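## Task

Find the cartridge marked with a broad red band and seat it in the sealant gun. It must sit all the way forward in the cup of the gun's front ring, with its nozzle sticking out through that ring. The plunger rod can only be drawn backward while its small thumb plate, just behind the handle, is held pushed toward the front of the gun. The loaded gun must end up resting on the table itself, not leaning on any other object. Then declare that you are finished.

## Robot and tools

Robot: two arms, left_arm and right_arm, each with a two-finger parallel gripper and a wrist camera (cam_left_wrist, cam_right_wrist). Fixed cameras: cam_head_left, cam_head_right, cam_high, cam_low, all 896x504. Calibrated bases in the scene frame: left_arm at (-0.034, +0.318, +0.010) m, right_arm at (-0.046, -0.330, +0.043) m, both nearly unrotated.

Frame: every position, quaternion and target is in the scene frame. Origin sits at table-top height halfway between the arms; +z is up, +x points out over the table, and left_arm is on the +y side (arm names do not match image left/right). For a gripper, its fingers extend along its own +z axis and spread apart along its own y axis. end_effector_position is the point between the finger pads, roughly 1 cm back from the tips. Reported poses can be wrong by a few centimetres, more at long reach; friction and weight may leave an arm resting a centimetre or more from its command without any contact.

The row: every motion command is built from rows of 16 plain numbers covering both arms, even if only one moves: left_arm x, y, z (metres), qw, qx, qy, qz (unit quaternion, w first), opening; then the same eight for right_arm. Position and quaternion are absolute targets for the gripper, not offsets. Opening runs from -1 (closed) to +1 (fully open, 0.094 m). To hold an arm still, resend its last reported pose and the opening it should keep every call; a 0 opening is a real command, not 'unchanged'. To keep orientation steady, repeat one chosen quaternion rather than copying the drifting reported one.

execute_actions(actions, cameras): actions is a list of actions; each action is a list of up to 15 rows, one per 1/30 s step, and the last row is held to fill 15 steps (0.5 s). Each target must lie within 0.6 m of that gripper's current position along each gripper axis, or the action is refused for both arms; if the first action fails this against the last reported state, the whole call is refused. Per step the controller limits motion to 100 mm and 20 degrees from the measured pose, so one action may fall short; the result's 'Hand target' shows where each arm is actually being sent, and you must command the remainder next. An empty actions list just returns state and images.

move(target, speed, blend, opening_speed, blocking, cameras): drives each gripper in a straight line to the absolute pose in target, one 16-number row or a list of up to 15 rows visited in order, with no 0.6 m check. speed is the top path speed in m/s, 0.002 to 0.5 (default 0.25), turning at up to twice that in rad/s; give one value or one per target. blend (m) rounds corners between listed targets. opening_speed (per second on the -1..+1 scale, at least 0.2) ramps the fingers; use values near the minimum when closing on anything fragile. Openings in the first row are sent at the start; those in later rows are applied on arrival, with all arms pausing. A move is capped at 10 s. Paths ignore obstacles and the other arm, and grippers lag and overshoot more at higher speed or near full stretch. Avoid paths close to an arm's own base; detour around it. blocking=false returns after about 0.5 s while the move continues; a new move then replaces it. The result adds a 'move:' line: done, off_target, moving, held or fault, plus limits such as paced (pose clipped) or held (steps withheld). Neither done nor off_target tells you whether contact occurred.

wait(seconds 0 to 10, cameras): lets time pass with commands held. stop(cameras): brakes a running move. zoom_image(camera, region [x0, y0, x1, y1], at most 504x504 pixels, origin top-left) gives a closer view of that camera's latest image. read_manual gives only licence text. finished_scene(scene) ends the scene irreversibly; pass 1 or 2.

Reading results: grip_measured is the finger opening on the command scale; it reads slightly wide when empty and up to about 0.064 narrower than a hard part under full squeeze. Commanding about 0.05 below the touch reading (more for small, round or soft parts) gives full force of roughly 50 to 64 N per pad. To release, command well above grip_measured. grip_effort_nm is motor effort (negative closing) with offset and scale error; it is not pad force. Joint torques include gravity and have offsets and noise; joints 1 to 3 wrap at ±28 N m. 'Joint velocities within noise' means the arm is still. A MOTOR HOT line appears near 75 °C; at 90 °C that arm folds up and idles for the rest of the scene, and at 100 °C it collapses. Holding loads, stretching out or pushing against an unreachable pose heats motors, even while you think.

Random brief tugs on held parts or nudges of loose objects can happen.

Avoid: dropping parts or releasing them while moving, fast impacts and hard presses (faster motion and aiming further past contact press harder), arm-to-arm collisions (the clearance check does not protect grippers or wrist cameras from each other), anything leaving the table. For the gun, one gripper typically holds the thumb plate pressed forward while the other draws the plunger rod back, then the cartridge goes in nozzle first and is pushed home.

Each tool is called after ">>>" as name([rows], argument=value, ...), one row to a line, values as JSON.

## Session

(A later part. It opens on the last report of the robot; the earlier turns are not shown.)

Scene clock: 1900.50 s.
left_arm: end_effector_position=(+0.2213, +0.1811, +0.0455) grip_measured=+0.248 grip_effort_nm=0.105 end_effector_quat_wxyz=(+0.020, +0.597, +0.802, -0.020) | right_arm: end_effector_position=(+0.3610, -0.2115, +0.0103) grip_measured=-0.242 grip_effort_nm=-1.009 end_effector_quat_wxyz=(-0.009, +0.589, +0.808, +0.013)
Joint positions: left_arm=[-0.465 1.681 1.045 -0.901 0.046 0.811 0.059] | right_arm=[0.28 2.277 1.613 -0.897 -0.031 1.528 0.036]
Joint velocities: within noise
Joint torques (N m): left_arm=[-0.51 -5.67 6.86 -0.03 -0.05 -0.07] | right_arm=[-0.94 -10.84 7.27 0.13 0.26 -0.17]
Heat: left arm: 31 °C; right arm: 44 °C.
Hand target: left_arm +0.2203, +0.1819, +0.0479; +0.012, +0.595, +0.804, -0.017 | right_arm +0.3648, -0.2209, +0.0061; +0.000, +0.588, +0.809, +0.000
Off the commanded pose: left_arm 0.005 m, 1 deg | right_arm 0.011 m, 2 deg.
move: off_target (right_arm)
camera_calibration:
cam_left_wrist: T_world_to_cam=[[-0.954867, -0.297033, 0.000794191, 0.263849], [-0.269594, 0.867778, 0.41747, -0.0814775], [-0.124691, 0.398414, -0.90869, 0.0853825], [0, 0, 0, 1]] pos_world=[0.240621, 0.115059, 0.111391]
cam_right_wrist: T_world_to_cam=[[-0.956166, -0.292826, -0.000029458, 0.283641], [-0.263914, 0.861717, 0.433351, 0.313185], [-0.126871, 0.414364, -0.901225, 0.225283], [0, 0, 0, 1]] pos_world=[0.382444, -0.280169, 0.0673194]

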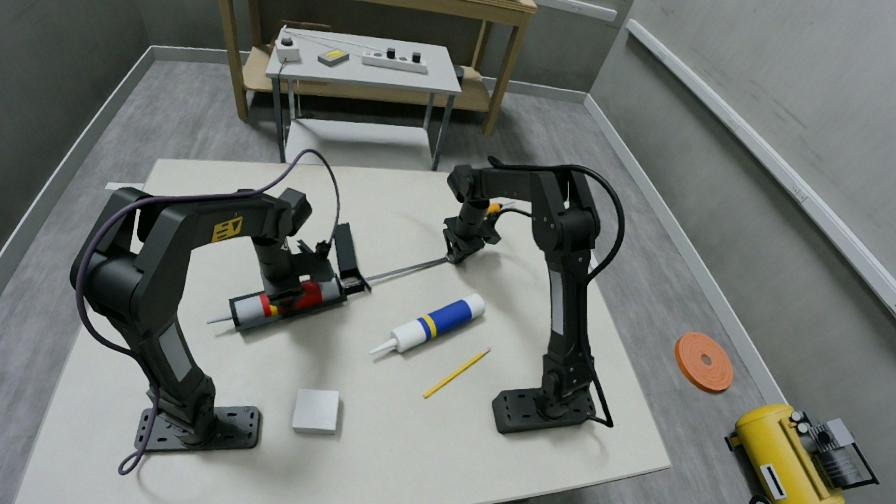

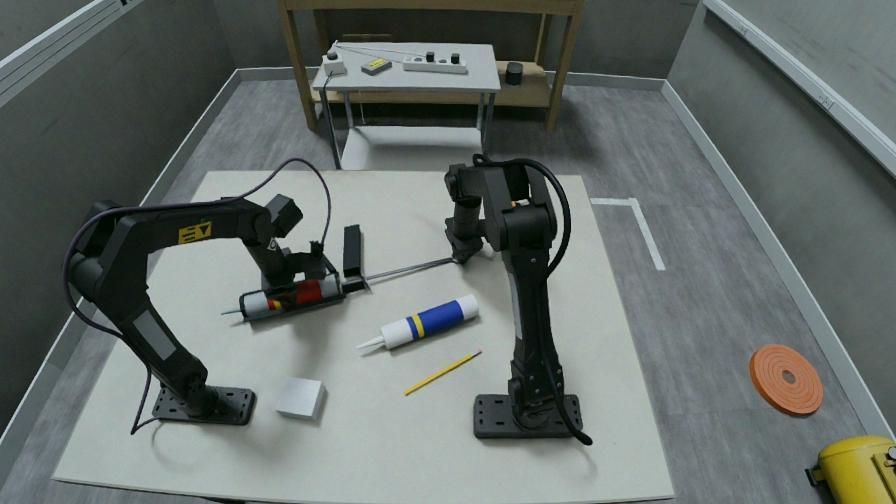

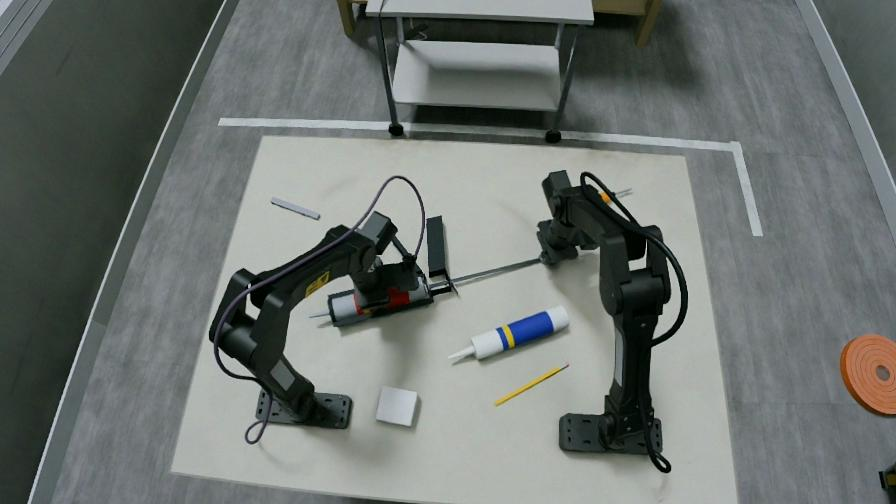

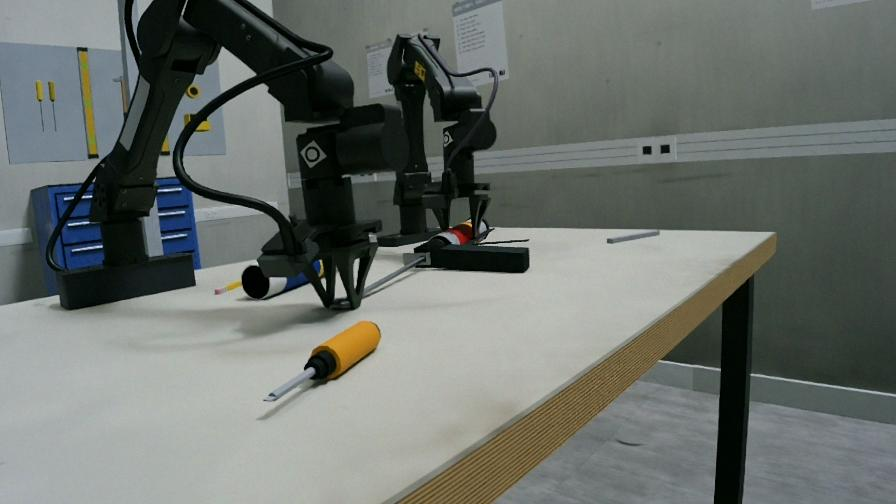

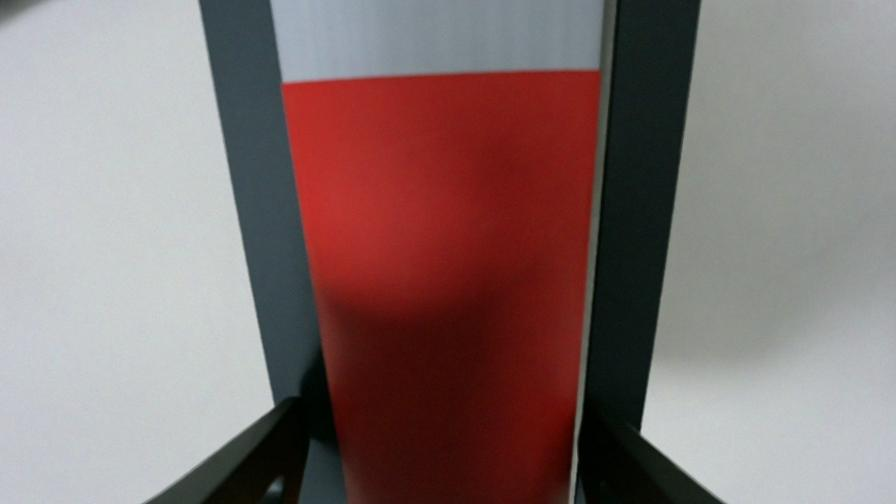

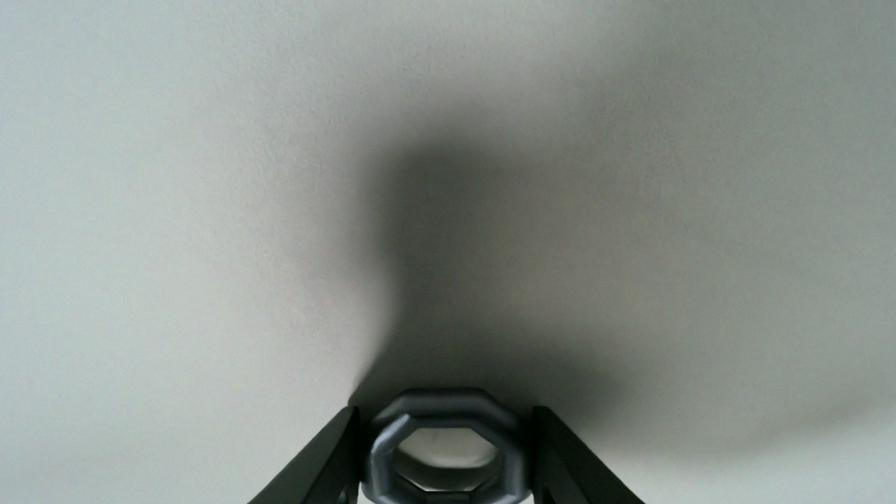

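>>> move([
  [0.221,0.180,0.10,0,0.5948,0.8039,0,0.25,0.365,-0.221,0.006,0,0.5878,0.8090,0,-0.6],
  [0.222,0.172,0.16,0,0.5948,0.8039,0,0.25,0.365,-0.221,0.006,0,0.5878,0.8090,0,-0.6],
], speed=[0.05,0.12], blend=0.02)

>>> zoom_image(camera="cam_high", region=[305, 250, 485, 350])

>>> zoom_image(camera="cam_head_right", region=[215, 250, 395, 350])

Scene clock: 1915.77 s.
left_arm: end_effector_position=(+0.2218, +0.1689, +0.1475) grip_measured=+0.248 grip_effort_nm=0.105 end_effector_quat_wxyz=(-0.009, +0.602, +0.798, -0.006) | right_arm: end_effector_position=(+0.3610, -0.2115, +0.0103) grip_measured=-0.242 grip_effort_nm=-1.004 end_effector_quat_wxyz=(-0.009, +0.589, +0.808, +0.013)
Joint positions: left_arm=[-0.523 1.681 1.461 -1.369 0.01 0.767 0.059] | right_arm=[0.28 2.277 1.613 -0.897 -0.031 1.528 0.036]
Joint velocities: within noise
Joint torques (N m): left_arm=[-0.43 -7.46 8.18 -0.15 -0.08 -0.11] | right_arm=[-0.96 -10.84 7.27 0.13 0.26 -0.17]
Heat: left arm: 31 °C; right arm: 44 °C.
Hand target: left_arm +0.2218, +0.1687, +0.1597; +0.001, +0.599, +0.801, +0.000 | right_arm +0.3648, -0.2209, +0.0061; +0.000, +0.588, +0.809, +0.000
Off the commanded pose: left_arm 0.013 m, 2 deg | right_arm 0.011 m, 2 deg.
move: off_target (left_arm, right_arm)
camera_calibration:
cam_left_wrist: T_world_to_cam=[[-0.958606, -0.284468, 0.0123584, 0.257596], [-0.24482, 0.845607, 0.474354, -0.123462], [-0.145389, 0.451693, -0.880247, 0.174404], [0, 0, 0, 1]] pos_world=[0.242063, 0.0989009, 0.2089]
cam_right_wrist: T_world_to_cam=[[-0.956166, -0.292826, -0.000029458, 0.283641], [-0.263914, 0.861717, 0.433351, 0.313185], [-0.126871, 0.414364, -0.901225, 0.225283], [0, 0, 0, 1]] pos_world=[0.382444, -0.280169, 0.0673194]

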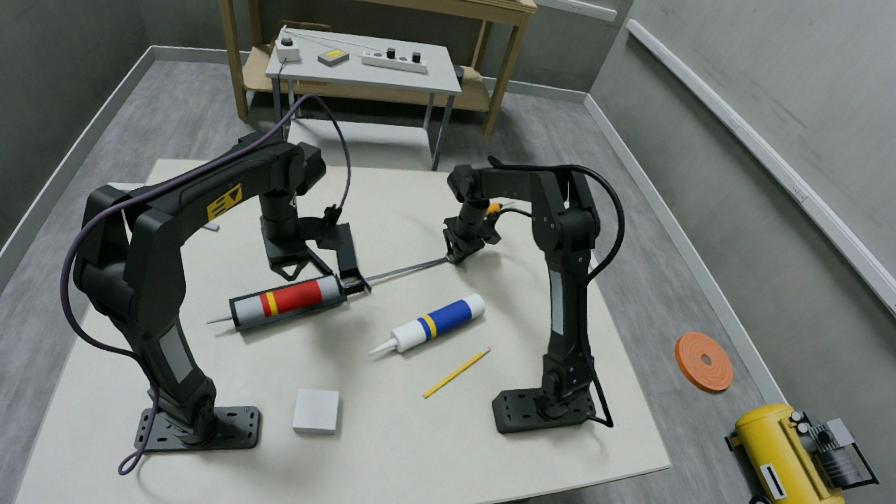

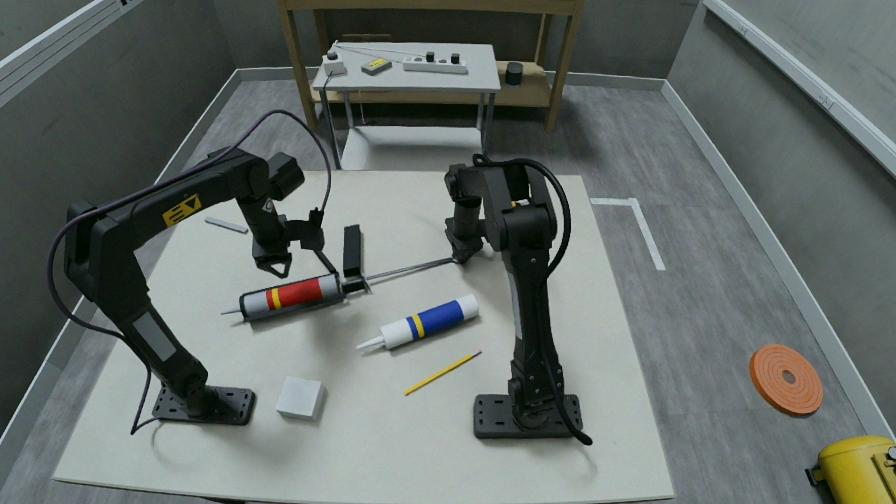

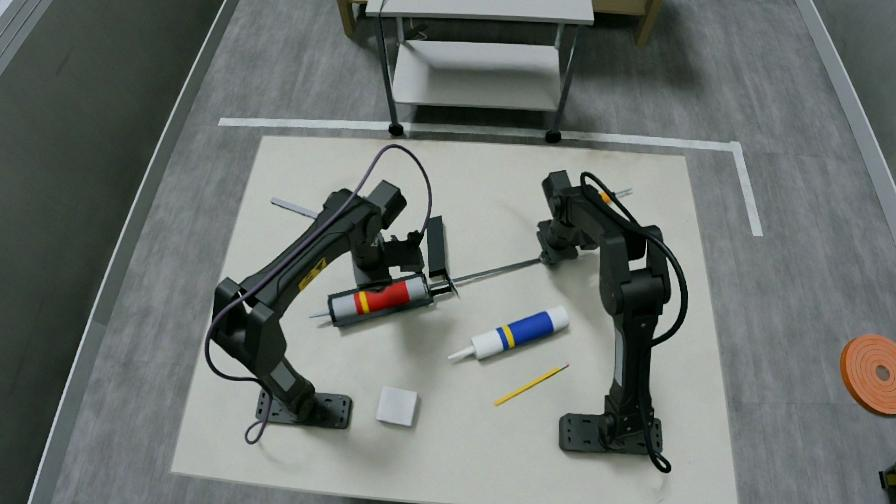

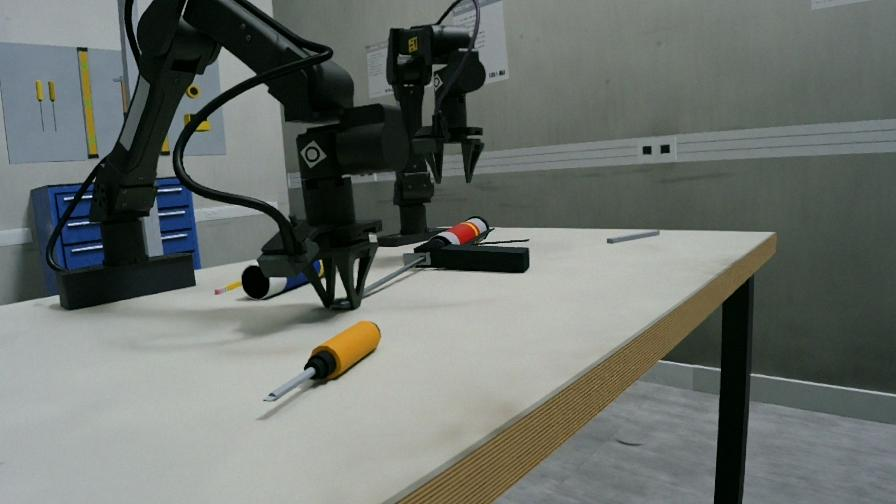

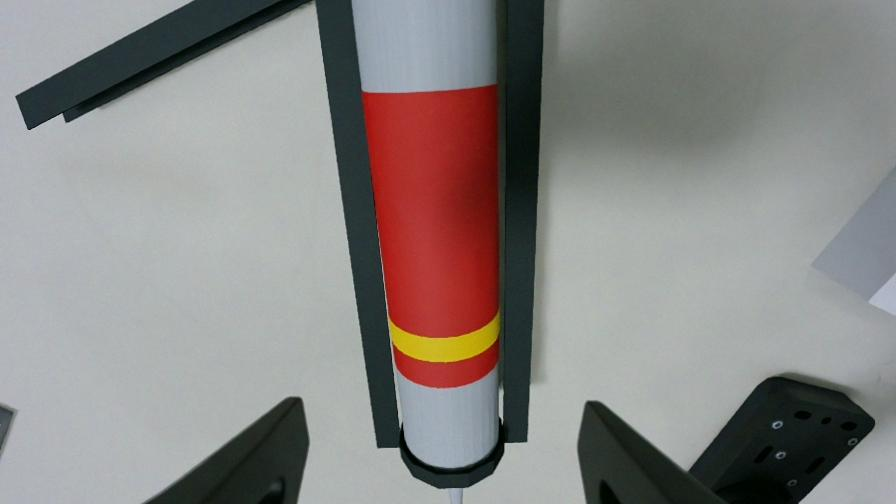

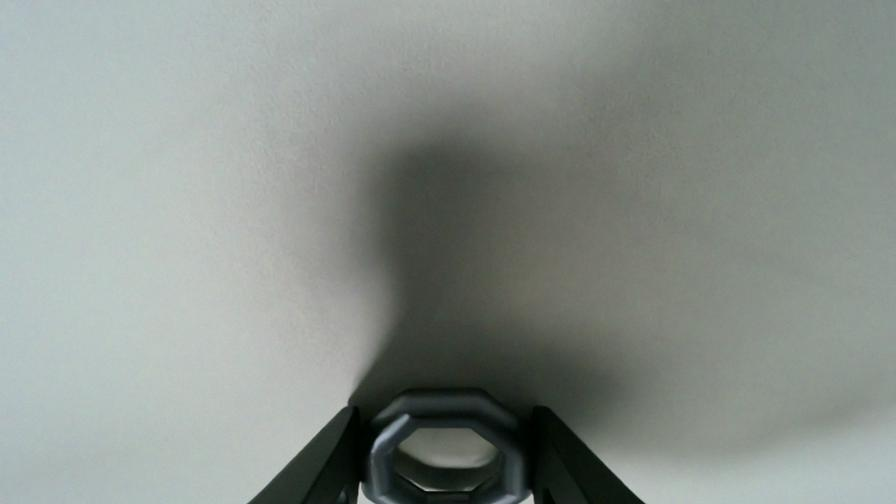

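Scaled by 2.800 from the camera's 896x504 image, which has a finer 1280x720 frame.

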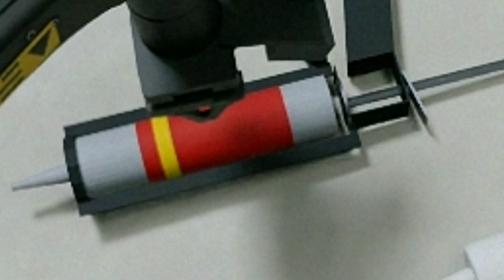

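Scaled by 2.800 from the camera's 896x504 image, which has a finer 1280x720 frame.

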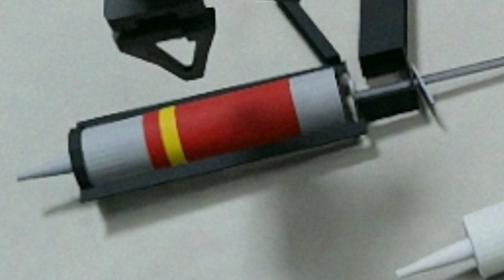

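>>> zoom_image(camera="cam_left_wrist", region=[360, 360, 540, 504])

Scaled by 2.800 from the camera's 896x504 image, which has a finer 1280x720 frame.

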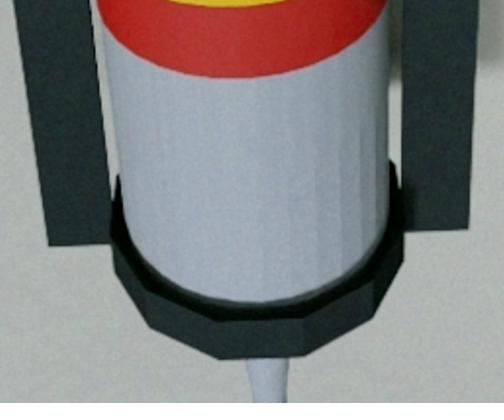

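>>> zoom_image(camera="cam_head_left", region=[215, 275, 285, 335])

Scaled by 7.200 from the camera's 896x504 image, which has a finer 1280x720 frame.

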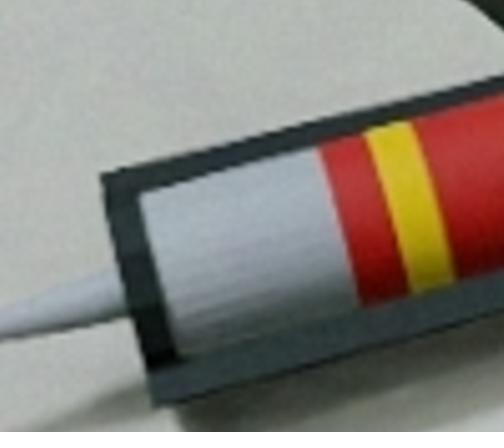

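>>> move([
  [0.222,0.172,0.16,0,0.5948,0.8039,0,0.25,0.3615,-0.2125,0.0085,0,0.5878,0.8090,0,-0.6],
], speed=0.03, cameras=["cam_right_wrist"])

>>> move([
  [0.222,0.172,0.16,0,0.5948,0.8039,0,0.25,0.3615,-0.2125,0.0085,0,0.5878,0.8090,0,0.1],
], speed=0.03, opening_speed=0.4)

Scene clock: 1985.77 s.
left_arm: end_effector_position=(+0.2215, +0.1690, +0.1475) grip_measured=+0.248 grip_effort_nm=0.100 end_effector_quat_wxyz=(-0.009, +0.601, +0.799, -0.006) | right_arm: end_effector_position=(+0.3609, -0.2113, +0.0102) grip_measured=-0.242 grip_effort_nm=-1.009 end_effector_quat_wxyz=(-0.007, +0.589, +0.808, +0.011)
Joint positions: left_arm=[-0.523 1.681 1.461 -1.371 0.01 0.765 0.059] | right_arm=[0.283 2.277 1.613 -0.897 -0.025 1.531 0.036]
Joint velocities: within noise
Joint torques (N m): left_arm=[0.25 -7.83 7.73 -0.11 -0.08 -0.14] | right_arm=[0.54 -11.44 7.01 0.09 0.2 0.01]
Heat: left arm: 31 °C; right arm: 44 °C.
Hand target: left_arm +0.2218, +0.1720, +0.1597; +0.000, +0.595, +0.804, +0.000 | right_arm +0.3616, -0.2128, +0.0086; +0.000, +0.588, +0.809, +0.000
Off the commanded pose: left_arm 0.013 m, 2 deg | right_arm 0.002 m, 2 deg.
move: off_target (left_arm)
camera_calibration:
cam_right_wrist: T_world_to_cam=[[-0.956183, -0.292771, 0.000230291, 0.283644], [-0.264527, 0.864277, 0.427844, 0.313831], [-0.125459, 0.409036, -0.903852, 0.223557], [0, 0, 0, 1]] pos_world=[0.38228, -0.279638, 0.0677266]
Images, in order (width x height): cam_right_wrist 896x504.

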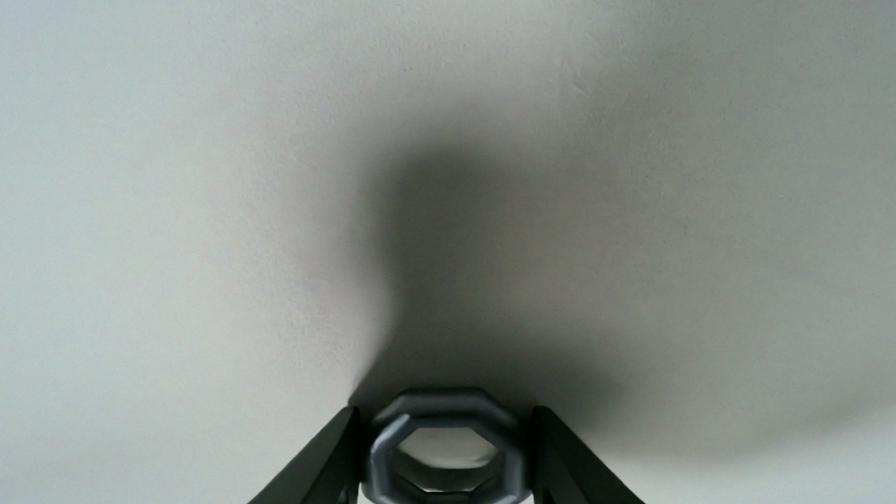

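Scene clock: 1988.03 s.
left_arm: end_effector_position=(+0.2215, +0.1690, +0.1475) grip_measured=+0.248 grip_effort_nm=0.105 end_effector_quat_wxyz=(-0.009, +0.601, +0.799, -0.006) | right_arm: end_effector_position=(+0.3616, -0.2135, +0.0102) grip_measured=+0.098 grip_effort_nm=0.134 end_effector_quat_wxyz=(-0.003, +0.590, +0.807, +0.009)
Joint positions: left_arm=[-0.523 1.681 1.461 -1.371 0.01 0.765 0.059] | right_arm=[0.282 2.277 1.613 -0.897 -0.016 1.531 0.052]
Joint velocities: within noise
Joint torques (N m): left_arm=[0.31 -7.97 7.66 -0.12 -0.07 -0.12] | right_arm=[0.62 -11.41 7.04 0.08 0.13 0.01]
Heat: left arm: 31 °C; right arm: 44 °C.
Hand target: left_arm +0.2220, +0.1719, +0.1596; +0.000, +0.595, +0.804, +0.000 | right_arm +0.3616, -0.2131, +0.0085; +0.000, +0.588, +0.809, +0.000
Off the commanded pose: left_arm 0.013 m, 2 deg | right_arm 0.002 m, 1 deg.
move: off_target (left_arm)
camera_calibration:
cam_left_wrist: T_world_to_cam=[[-0.958152, -0.285948, 0.0133989, 0.25733], [-0.245487, 0.84485, 0.475358, -0.12358], [-0.147247, 0.452175, -0.879691, 0.174525], [0, 0, 0, 1]] pos_world=[0.241922, 0.0990741, 0.208825]
cam_right_wrist: T_world_to_cam=[[-0.956657, -0.291217, 0.000477534, 0.284089], [-0.26416, 0.868464, 0.419511, 0.316761], [-0.122583, 0.401202, -0.90775, 0.221834], [0, 0, 0, 1]] pos_world=[0.382645, -0.281364, 0.0683493]

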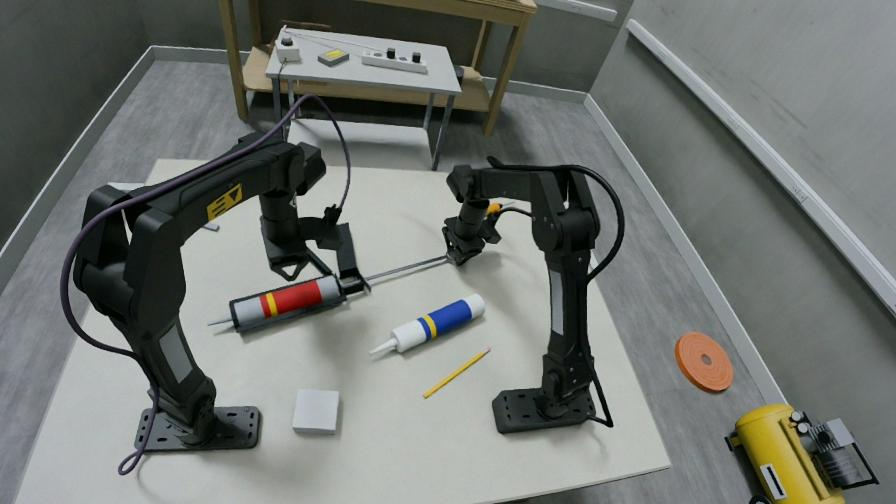

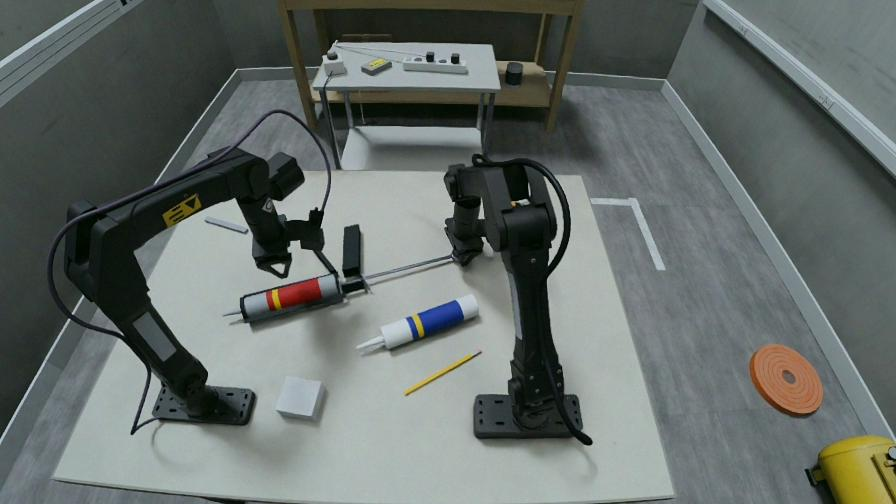

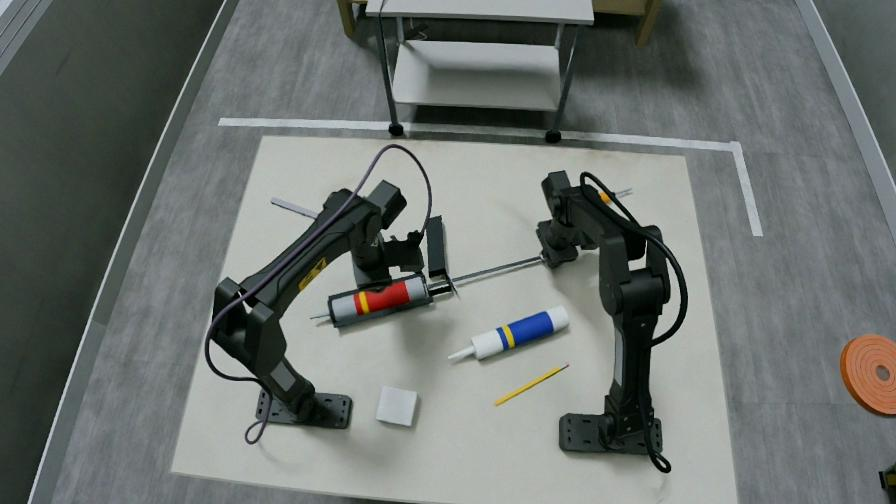

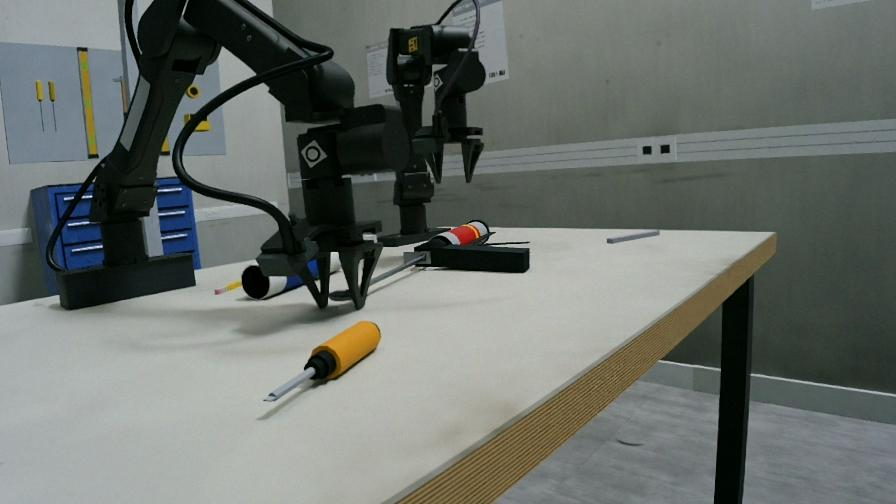

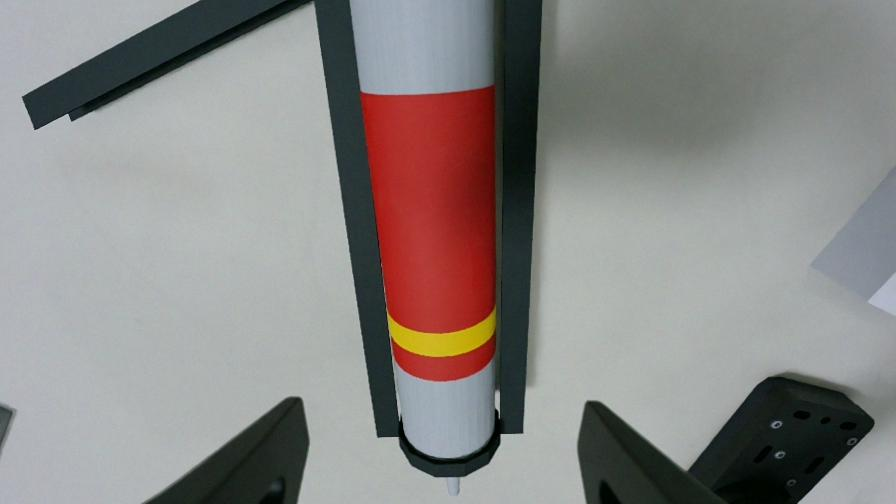

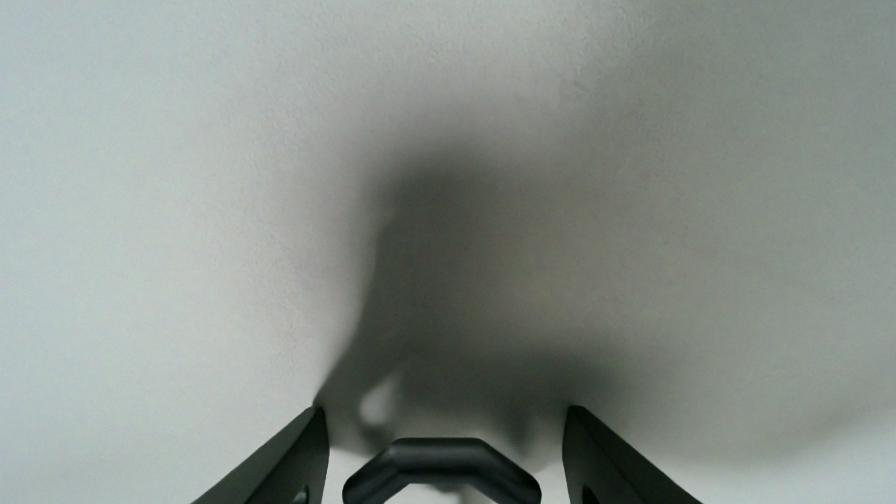

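>>> zoom_image(camera="cam_left_wrist", region=[360, 360, 540, 504])

>>> zoom_image(camera="cam_high", region=[305, 290, 355, 340])

>>> zoom_image(camera="cam_head_right", region=[320, 260, 370, 310])

Scaled by 2.800 from the camera's 896x504 image, which has a finer 1280x720 frame.

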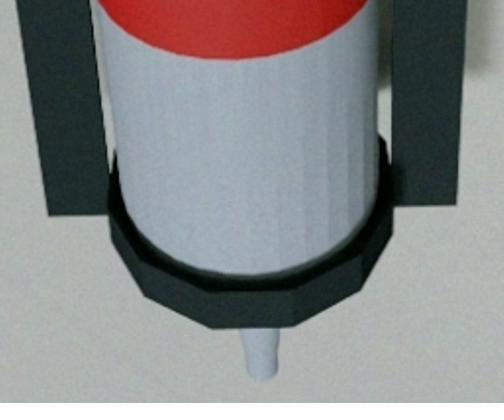

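Scaled by 10.080 from the camera's 896x504 image, which has a finer 1280x720 frame.

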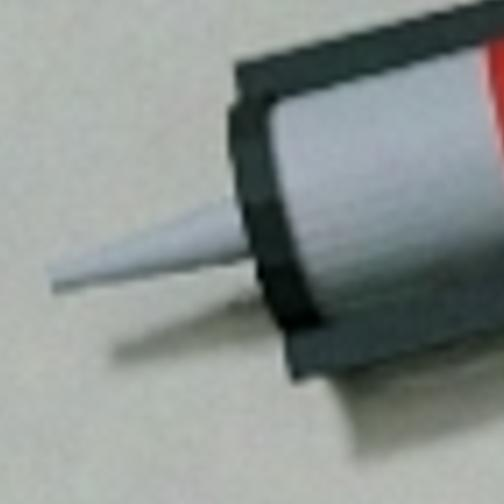

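Scaled by 10.080 from the camera's 896x504 image, which has a finer 1280x720 frame.

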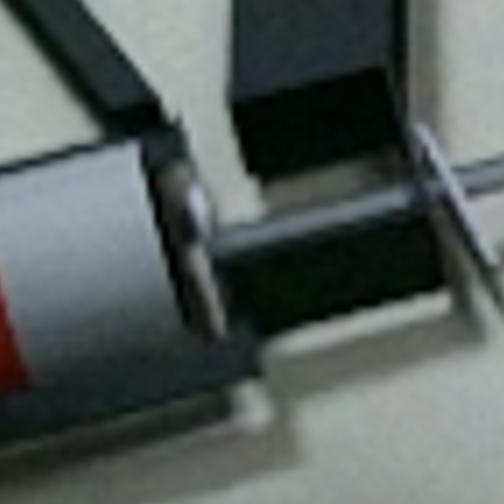

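>>> move([
  [0.222,0.172,0.16,0,0.5948,0.8039,0,0.25,0.3615,-0.2145,0.06,0,0.5878,0.8090,0,0.1],
  [0.222,0.172,0.16,0,0.5948,0.8039,0,0.25,0.34,-0.24,0.16,0,0.5878,0.8090,0,0.1],
], speed=[0.04,0.12], blend=0.02)

>>> zoom_image(camera="cam_high", region=[305, 290, 355, 340])

>>> zoom_image(camera="cam_low", region=[300, 200, 560, 320])

Scene clock: 2021.33 s.
left_arm: end_effector_position=(+0.2215, +0.1690, +0.1475) grip_measured=+0.248 grip_effort_nm=0.100 end_effector_quat_wxyz=(-0.009, +0.601, +0.799, -0.006) | right_arm: end_effector_position=(+0.3402, -0.2380, +0.1444) grip_measured=+0.098 grip_effort_nm=0.134 end_effector_quat_wxyz=(-0.014, +0.595, +0.804, -0.006)
Joint positions: left_arm=[-0.523 1.681 1.461 -1.371 0.01 0.765 0.059] | right_arm=[0.237 2.092 1.86 -1.367 -0.014 1.498 0.052]
Joint velocities: within noise
Joint torques (N m): left_arm=[0.27 -7.82 7.65 -0.1 -0.09 -0.15] | right_arm=[-0.46 -13.24 8.39 -0.08 0.11 -0.17]
Heat: left arm: 31 °C; right arm: 45 °C.
Hand target: left_arm +0.2220, +0.1719, +0.1596; +0.000, +0.595, +0.804, +0.000 | right_arm +0.3422, -0.2422, +0.1599; +0.000, +0.591, +0.807, +0.001
Off the commanded pose: left_arm 0.013 m, 2 deg | right_arm 0.016 m, 2 deg.
move: off_target (left_arm, right_arm)
camera_calibration:
cam_left_wrist: T_world_to_cam=[[-0.958152, -0.285948, 0.0133989, 0.25733], [-0.245487, 0.84485, 0.475358, -0.12358], [-0.147247, 0.452175, -0.879691, 0.174525], [0, 0, 0, 1]] pos_world=[0.241922, 0.0990741, 0.208825]
cam_right_wrist: T_world_to_cam=[[-0.959502, -0.279285, 0.0368178, 0.255034], [-0.238816, 0.875772, 0.419511, 0.269179], [-0.149407, 0.393729, -0.907003, 0.358098], [0, 0, 0, 1]] pos_world=[0.362492, -0.305506, 0.202482]

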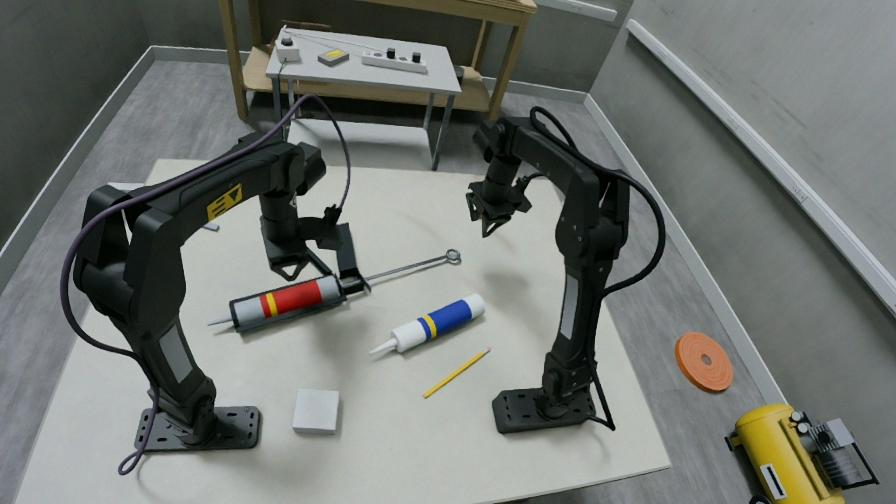

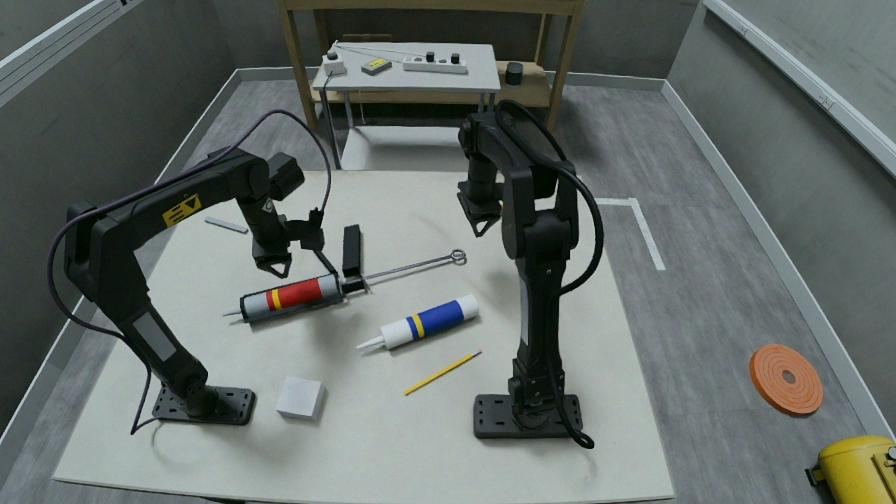

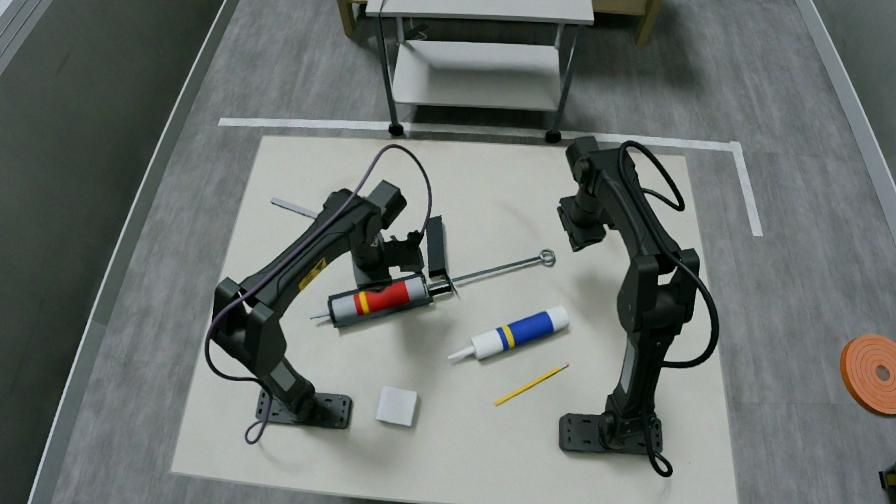

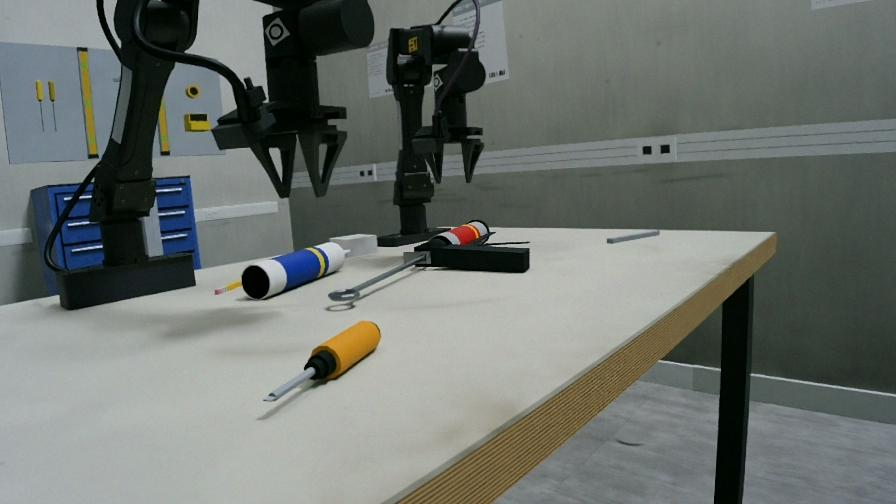

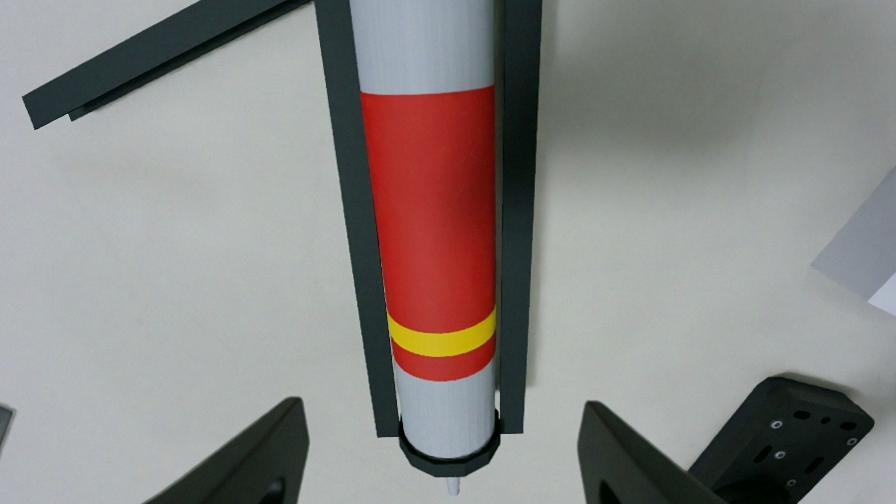

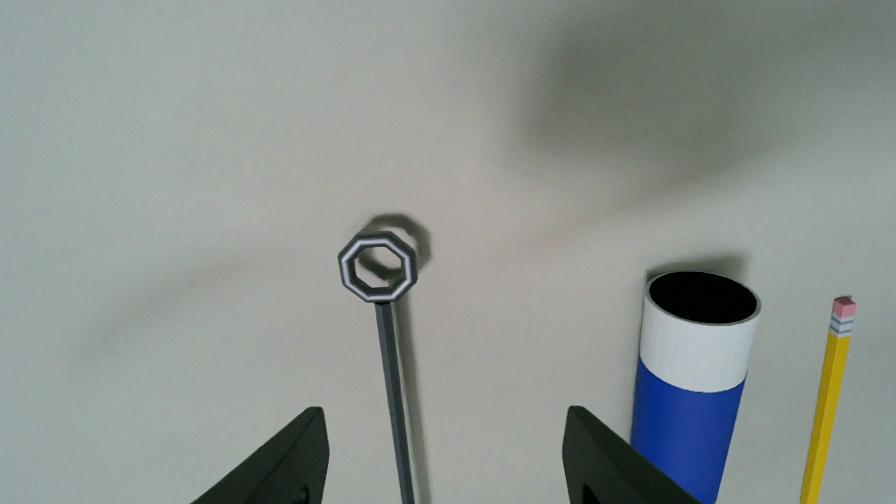

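Scaled by 10.080 from the camera's 896x504 image, which has a finer 1280x720 frame.

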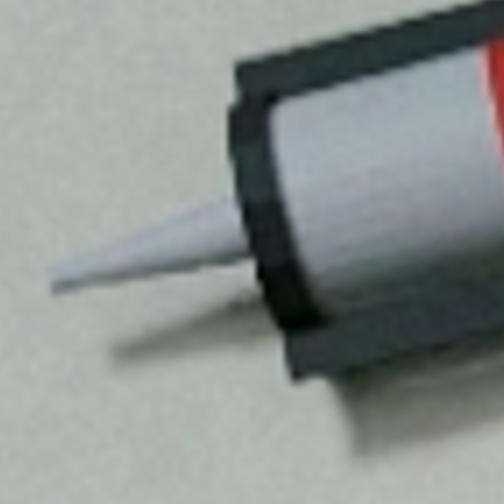

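Scaled by 1.938 from the camera's 896x504 image, which has a finer 1280x720 frame.

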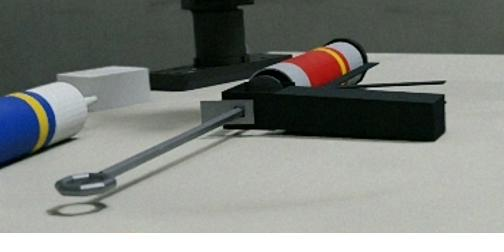

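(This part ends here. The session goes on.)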